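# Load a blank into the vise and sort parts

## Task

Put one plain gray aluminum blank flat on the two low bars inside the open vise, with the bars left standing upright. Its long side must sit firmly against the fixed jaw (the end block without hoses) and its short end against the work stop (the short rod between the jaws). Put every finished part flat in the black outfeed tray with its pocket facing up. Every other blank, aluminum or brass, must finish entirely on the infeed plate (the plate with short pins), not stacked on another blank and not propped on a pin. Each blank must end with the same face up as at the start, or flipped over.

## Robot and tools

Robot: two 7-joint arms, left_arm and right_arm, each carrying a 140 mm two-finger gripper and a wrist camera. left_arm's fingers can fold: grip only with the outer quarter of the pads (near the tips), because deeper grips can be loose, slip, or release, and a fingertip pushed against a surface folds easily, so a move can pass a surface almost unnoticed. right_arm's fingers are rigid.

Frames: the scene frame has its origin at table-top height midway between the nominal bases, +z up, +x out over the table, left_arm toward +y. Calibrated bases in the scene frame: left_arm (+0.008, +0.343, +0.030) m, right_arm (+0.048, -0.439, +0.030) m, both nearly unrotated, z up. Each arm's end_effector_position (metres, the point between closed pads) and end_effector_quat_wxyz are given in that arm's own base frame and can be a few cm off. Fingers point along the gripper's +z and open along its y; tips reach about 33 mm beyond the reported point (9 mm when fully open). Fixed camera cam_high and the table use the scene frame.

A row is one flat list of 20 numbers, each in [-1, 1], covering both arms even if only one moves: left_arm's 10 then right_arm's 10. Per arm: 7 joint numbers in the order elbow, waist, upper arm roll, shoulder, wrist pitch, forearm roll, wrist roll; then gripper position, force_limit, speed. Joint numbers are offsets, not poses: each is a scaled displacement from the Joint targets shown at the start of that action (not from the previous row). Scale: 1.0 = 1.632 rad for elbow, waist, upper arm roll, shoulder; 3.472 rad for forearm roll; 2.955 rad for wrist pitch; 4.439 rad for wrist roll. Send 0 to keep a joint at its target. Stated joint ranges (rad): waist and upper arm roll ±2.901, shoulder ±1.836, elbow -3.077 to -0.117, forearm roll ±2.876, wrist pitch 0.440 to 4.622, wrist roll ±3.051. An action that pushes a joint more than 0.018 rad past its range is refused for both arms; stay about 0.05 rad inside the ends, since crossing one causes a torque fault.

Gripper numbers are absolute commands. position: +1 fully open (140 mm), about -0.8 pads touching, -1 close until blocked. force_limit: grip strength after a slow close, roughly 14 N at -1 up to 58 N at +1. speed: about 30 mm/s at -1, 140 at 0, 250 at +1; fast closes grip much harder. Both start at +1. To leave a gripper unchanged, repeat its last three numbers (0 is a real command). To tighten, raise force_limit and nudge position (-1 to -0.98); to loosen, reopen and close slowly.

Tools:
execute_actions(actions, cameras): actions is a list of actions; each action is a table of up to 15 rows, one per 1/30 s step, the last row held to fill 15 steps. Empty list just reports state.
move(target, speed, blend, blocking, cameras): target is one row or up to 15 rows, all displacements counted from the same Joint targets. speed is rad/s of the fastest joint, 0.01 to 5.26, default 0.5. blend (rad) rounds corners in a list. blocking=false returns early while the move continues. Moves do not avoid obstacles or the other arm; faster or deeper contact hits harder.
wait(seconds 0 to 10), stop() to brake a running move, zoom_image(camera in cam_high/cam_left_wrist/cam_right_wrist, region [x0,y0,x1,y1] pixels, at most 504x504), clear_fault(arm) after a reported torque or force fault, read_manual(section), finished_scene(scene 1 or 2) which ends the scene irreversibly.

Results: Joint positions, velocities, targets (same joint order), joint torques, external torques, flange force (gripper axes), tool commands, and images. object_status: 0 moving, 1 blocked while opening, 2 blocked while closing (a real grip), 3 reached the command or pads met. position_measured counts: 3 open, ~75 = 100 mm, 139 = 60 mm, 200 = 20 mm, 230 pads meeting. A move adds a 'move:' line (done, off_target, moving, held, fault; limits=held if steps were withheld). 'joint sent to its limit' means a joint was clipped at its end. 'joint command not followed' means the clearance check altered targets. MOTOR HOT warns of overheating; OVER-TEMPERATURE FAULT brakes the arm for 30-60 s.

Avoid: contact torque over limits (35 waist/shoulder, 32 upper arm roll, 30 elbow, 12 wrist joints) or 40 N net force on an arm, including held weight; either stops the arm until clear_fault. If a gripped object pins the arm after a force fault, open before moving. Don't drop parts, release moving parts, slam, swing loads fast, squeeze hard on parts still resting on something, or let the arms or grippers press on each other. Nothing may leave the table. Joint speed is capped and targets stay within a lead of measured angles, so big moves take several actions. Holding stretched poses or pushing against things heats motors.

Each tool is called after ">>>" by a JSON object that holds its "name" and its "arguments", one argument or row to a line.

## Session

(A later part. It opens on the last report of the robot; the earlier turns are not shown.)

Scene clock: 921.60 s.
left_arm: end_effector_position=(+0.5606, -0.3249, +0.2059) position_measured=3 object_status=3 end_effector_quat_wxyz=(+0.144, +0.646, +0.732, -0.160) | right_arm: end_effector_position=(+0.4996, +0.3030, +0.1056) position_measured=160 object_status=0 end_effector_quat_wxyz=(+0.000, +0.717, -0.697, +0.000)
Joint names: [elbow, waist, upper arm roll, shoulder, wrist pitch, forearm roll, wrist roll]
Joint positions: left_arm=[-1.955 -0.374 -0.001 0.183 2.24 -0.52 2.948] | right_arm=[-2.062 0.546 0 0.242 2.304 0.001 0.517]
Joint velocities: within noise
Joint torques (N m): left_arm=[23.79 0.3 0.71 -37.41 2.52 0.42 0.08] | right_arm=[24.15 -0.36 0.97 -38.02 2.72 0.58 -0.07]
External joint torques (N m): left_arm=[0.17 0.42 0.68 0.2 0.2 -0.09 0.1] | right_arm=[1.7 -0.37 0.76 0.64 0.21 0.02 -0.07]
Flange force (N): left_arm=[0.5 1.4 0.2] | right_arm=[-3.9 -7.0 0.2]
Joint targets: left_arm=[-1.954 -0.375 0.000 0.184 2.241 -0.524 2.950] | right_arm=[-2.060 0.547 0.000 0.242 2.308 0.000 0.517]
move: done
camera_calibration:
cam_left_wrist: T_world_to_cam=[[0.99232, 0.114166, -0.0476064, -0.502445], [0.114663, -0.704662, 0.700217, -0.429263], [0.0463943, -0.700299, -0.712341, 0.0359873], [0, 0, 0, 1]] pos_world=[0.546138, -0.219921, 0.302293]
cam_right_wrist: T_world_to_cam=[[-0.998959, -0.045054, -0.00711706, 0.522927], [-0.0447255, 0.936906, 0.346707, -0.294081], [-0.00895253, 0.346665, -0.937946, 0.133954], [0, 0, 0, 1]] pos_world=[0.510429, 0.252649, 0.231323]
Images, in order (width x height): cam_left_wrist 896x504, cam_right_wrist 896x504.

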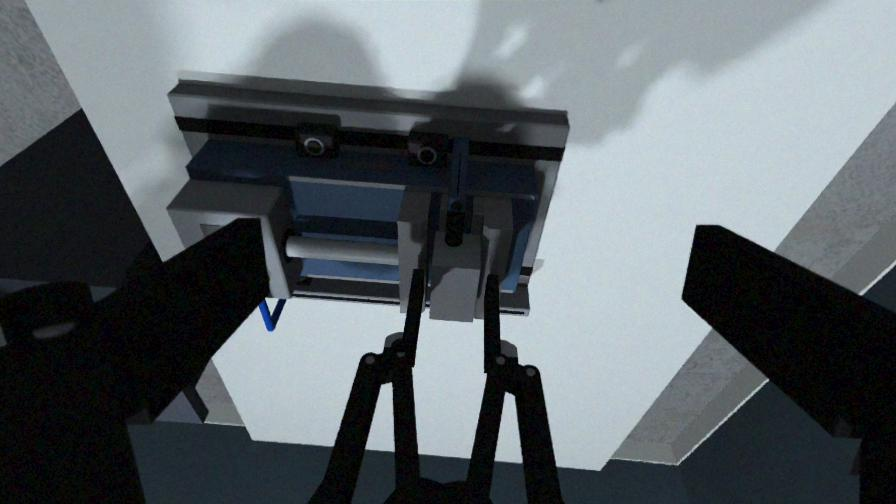

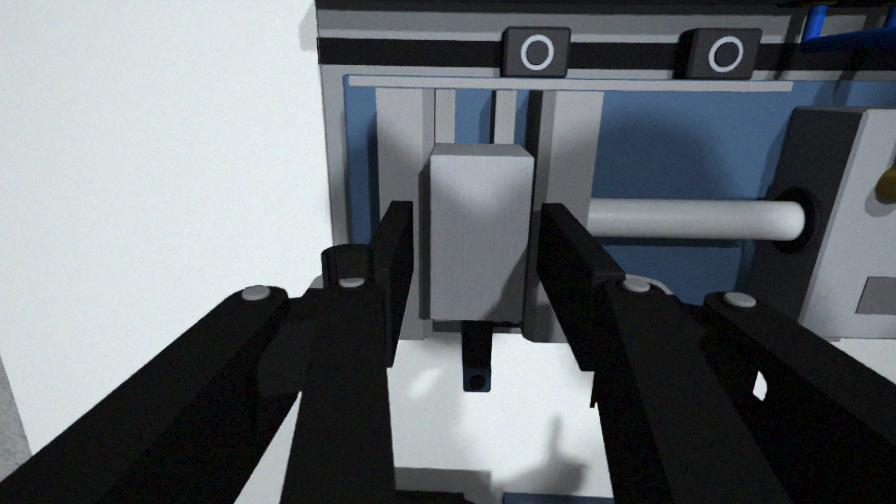

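>>> {"name": "move", "arguments": {
  "target": [
    [0,0,0,0,0,0,0,1,-0.3,0,0.00705,0,0,-0.0136,-0.01144,0,0,-0.25,-0.1,-1],
    [0,0,0,0,0,0,0,1,-0.3,0,0.03117,0,0,-0.04575,-0.04248,0,0,-0.25,-0.1,-1],
    [0,0,0,0,0,0,0,1,-0.3,0,0.08675,0,0,-0.08432,-0.09448,0,0,-0.25,-0.1,-1]
  ],
  "speed": [0.04,0.15,0.3],
  "blend": 0.01
}}

>>> {"name": "zoom_image", "arguments": {
  "camera": "cam_left_wrist",
  "region": [390, 180, 530, 340]
}}

>>> {"name": "zoom_image", "arguments": {
  "camera": "cam_right_wrist",
  "region": [360, 90, 600, 420]
}}

Scene clock: 937.80 s.
left_arm: end_effector_position=(+0.5606, -0.3249, +0.2059) position_measured=3 object_status=3 end_effector_quat_wxyz=(+0.144, +0.646, +0.732, -0.160) | right_arm: end_effector_position=(+0.5024, +0.3047, +0.2275) position_measured=160 object_status=3 end_effector_quat_wxyz=(-0.005, +0.717, -0.697, +0.001)
Joint names: [elbow, waist, upper arm roll, shoulder, wrist pitch, forearm roll, wrist roll]
Joint positions: left_arm=[-1.955 -0.374 -0.001 0.183 2.24 -0.52 2.948] | right_arm=[-1.92 0.546 0 0.104 2.034 0.001 0.517]
Joint velocities: left_arm=[within noise] | right_arm=[0 0 0 0 -0.003 -0.002 0]
Joint torques (N m): left_arm=[23.79 0.31 0.73 -37.45 2.53 0.42 0.09] | right_arm=[25.92 -0.28 0.77 -35.16 2.2 0.71 -0.1]
External joint torques (N m): left_arm=[0.11 0.53 0.8 0.26 0.21 -0.09 0.11] | right_arm=[1.41 -0.16 0.8 0.95 -0.35 0.04 -0.1]
Flange force (N): left_arm=[0.8 1.4 0.3] | right_arm=[-4.5 -7.4 -2.4]
Joint targets: left_arm=[-1.954 -0.375 0.000 0.184 2.241 -0.524 2.950] | right_arm=[-1.919 0.547 0.000 0.105 2.029 0.000 0.517]
move: done
camera_calibration:
cam_left_wrist: T_world_to_cam=[[0.99232, 0.114166, -0.0476064, -0.502445], [0.114663, -0.704662, 0.700217, -0.429263], [0.0463943, -0.700299, -0.712341, 0.0359873], [0, 0, 0, 1]] pos_world=[0.546138, -0.219921, 0.302293]
cam_right_wrist: T_world_to_cam=[[-0.998838, -0.0451667, -0.016804, 0.528886], [-0.048191, 0.934854, 0.351746, -0.336605], [-0.000177878, 0.352147, -0.935945, 0.241309], [0, 0, 0, 1]] pos_world=[0.512093, 0.253588, 0.353139]

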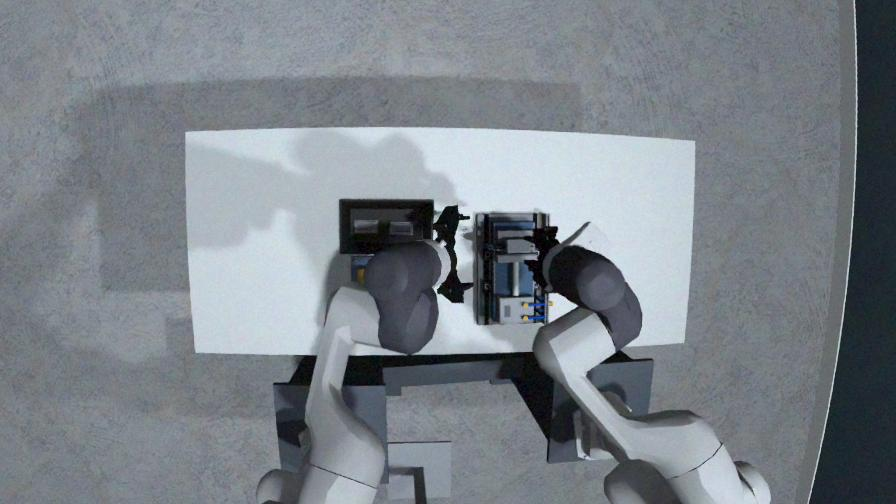

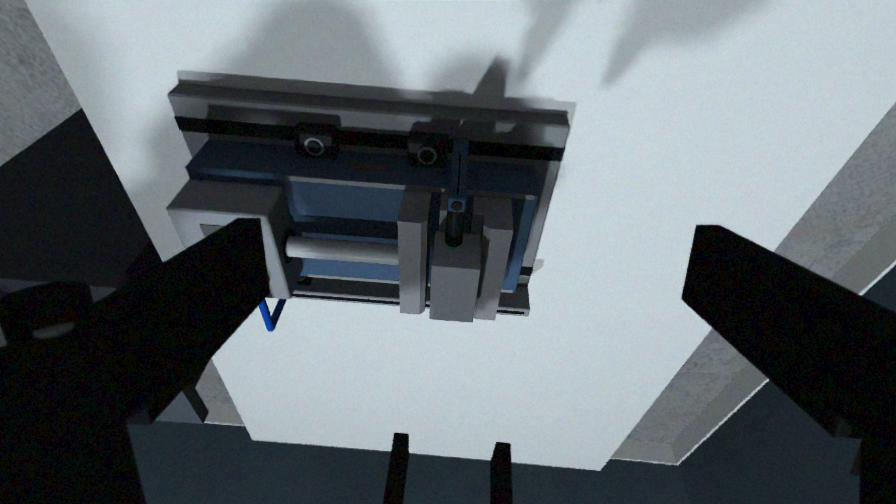

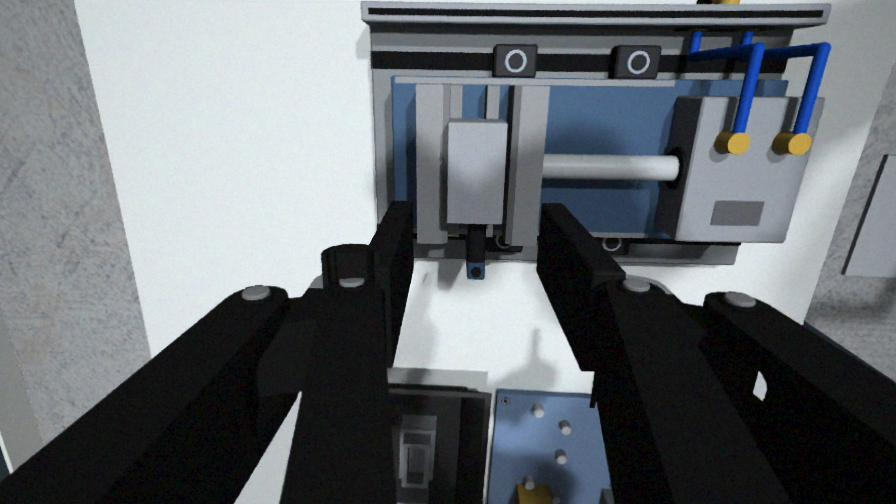

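Scaled by 3.150 from the camera's 896x504 image, which has a finer 1280x720 frame.

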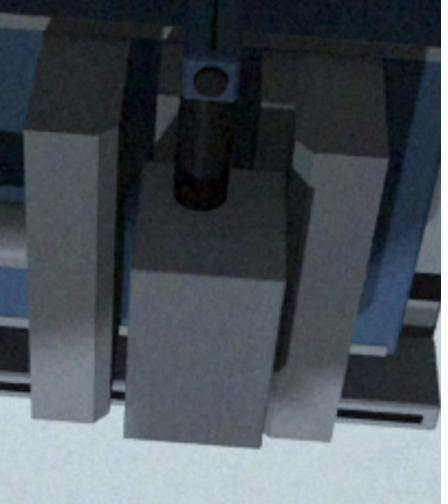

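Scaled by 1.527 from the camera's 896x504 image, which has a finer 1280x720 frame.

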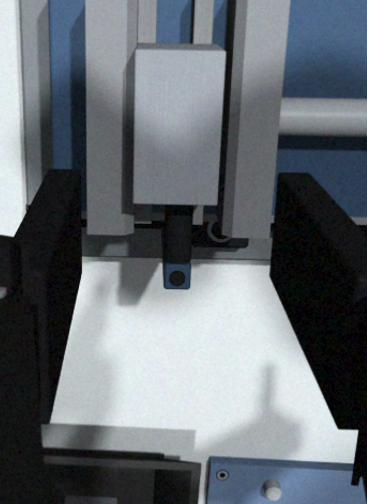

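>>> {"name": "move", "arguments": {
  "target": [-0.21875,0.19914,0,-0.38051,-0.12453,0.15092,0,1,-0.3,0,-0.2402,-0.21262,0,-0.33211,-0.05279,0,-0.07141,-0.25,-0.1,-1],
  "speed": 0.6
}}

>>> {"name": "zoom_image", "arguments": {
  "camera": "cam_high",
  "region": [320, 180, 570, 340]
}}

Scene clock: 962.67 s.
left_arm: end_effector_position=(+0.4202, -0.0225, +0.2995) position_measured=3 object_status=3 end_effector_quat_wxyz=(+0.001, +0.654, +0.756, -0.001) | right_arm: end_effector_position=(+0.4133, +0.0839, +0.3004) position_measured=160 object_status=3 end_effector_quat_wxyz=(-0.002, +0.705, -0.709, +0.001)
Joint names: [elbow, waist, upper arm roll, shoulder, wrist pitch, forearm roll, wrist roll]
Joint positions: left_arm=[-2.31 -0.051 0.001 -0.435 1.876 -0.004 2.948] | right_arm=[-2.309 0.201 -0.001 -0.436 1.877 0.001 0.205]
Joint velocities: left_arm=[within noise] | right_arm=[0 0.001 -0.001 0.001 0 -0.001 -0.007]
Joint torques (N m): left_arm=[24.52 0.93 0.3 -17.87 2.41 1.3 0.07] | right_arm=[25.98 -0.87 0.31 -17.54 2.25 0.72 -0.18]
External joint torques (N m): left_arm=[-0.1 1.03 0.9 -0.62 -0.07 0.42 0.07] | right_arm=[1.08 -0.92 0.61 0.01 -0.31 0.01 -0.18]
Flange force (N): left_arm=[2.8 -1.7 -0.1] | right_arm=[-0.4 -2.8 -3.3]
Joint targets: left_arm=[-2.311 -0.050 0.000 -0.437 1.873 0.000 2.950] | right_arm=[-2.311 0.199 0.000 -0.437 1.873 0.000 0.200]
move: done
camera_calibration:
cam_left_wrist: T_world_to_cam=[[0.989679, 0.143297, 0.000705865, -0.405864], [0.13439, -0.929853, 0.342509, -0.171822], [0.0497369, -0.338879, -0.939514, 0.395817], [0, 0, 0, 1]] pos_world=[0.405079, 0.0325245, 0.431013]
cam_right_wrist: T_world_to_cam=[[-0.999865, -0.0119757, -0.0112412, 0.427066], [-0.0151409, 0.937302, 0.348189, -0.172876], [0.00636663, 0.348312, -0.937357, 0.385268], [0, 0, 0, 1]] pos_world=[0.421938, 0.0329575, 0.426128]

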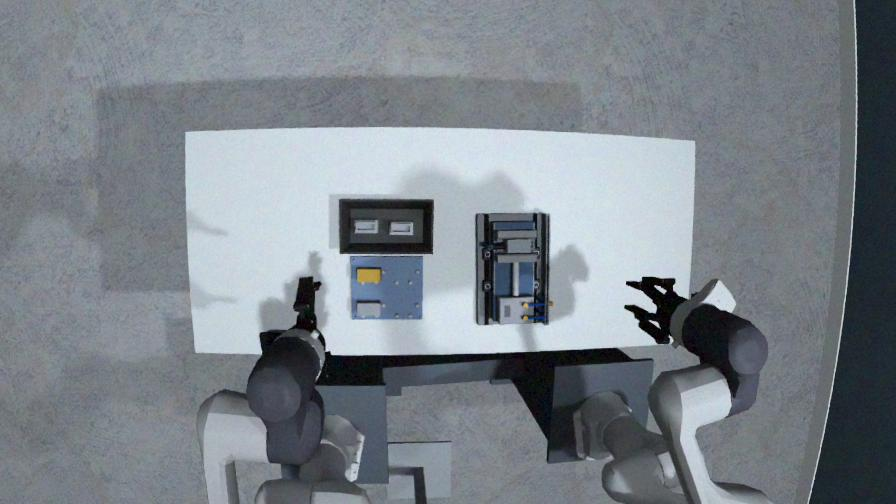

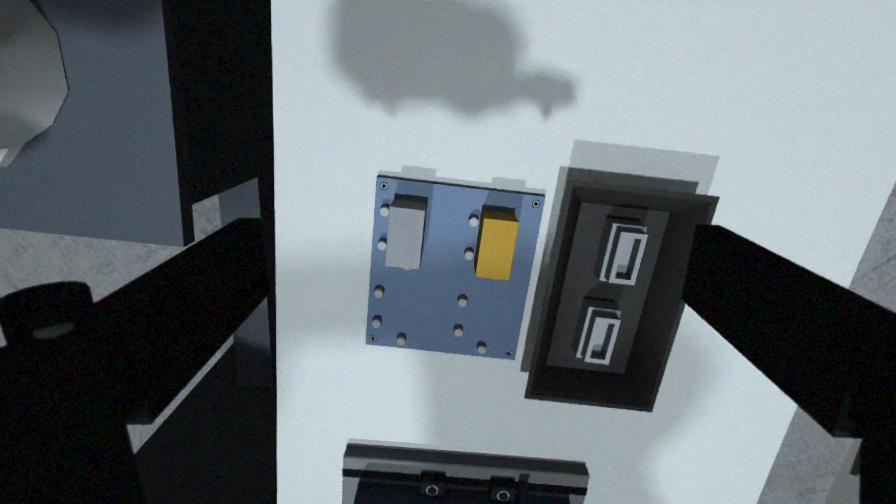

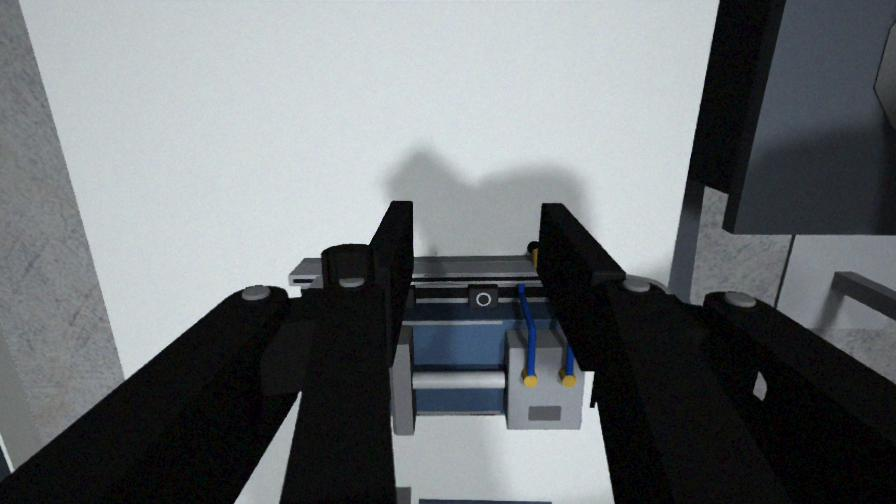

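Scaled by 2.016 from the camera's 896x504 image, which has a finer 1280x720 frame.

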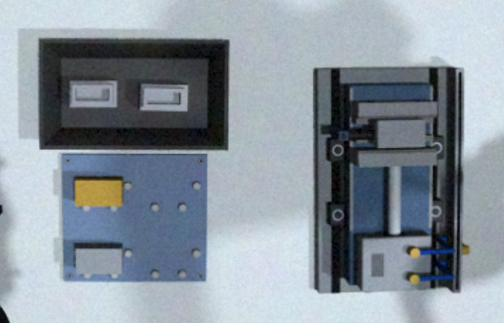

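>>> {"name": "zoom_image", "arguments": {
  "camera": "cam_left_wrist",
  "region": [340, 150, 740, 420]
}}

Scaled by 1.260 from the camera's 896x504 image, which has a finer 1280x720 frame.

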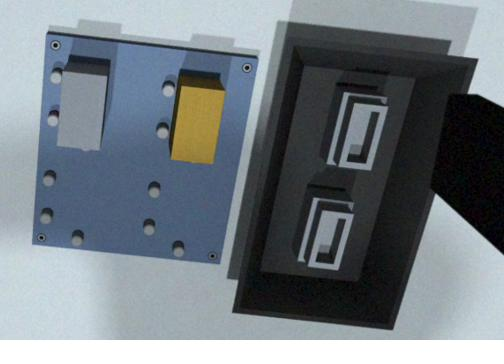

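>>> {"name": "zoom_image", "arguments": {
  "camera": "cam_high",
  "region": [470, 205, 560, 265]
}}

Scaled by 5.600 from the camera's 896x504 image, which has a finer 1280x720 frame.

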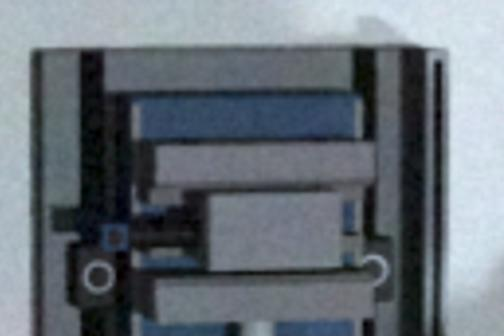

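>>> {"name": "finished_scene", "arguments": {
  "scene": 1
}}

The scene is finished: the task was done.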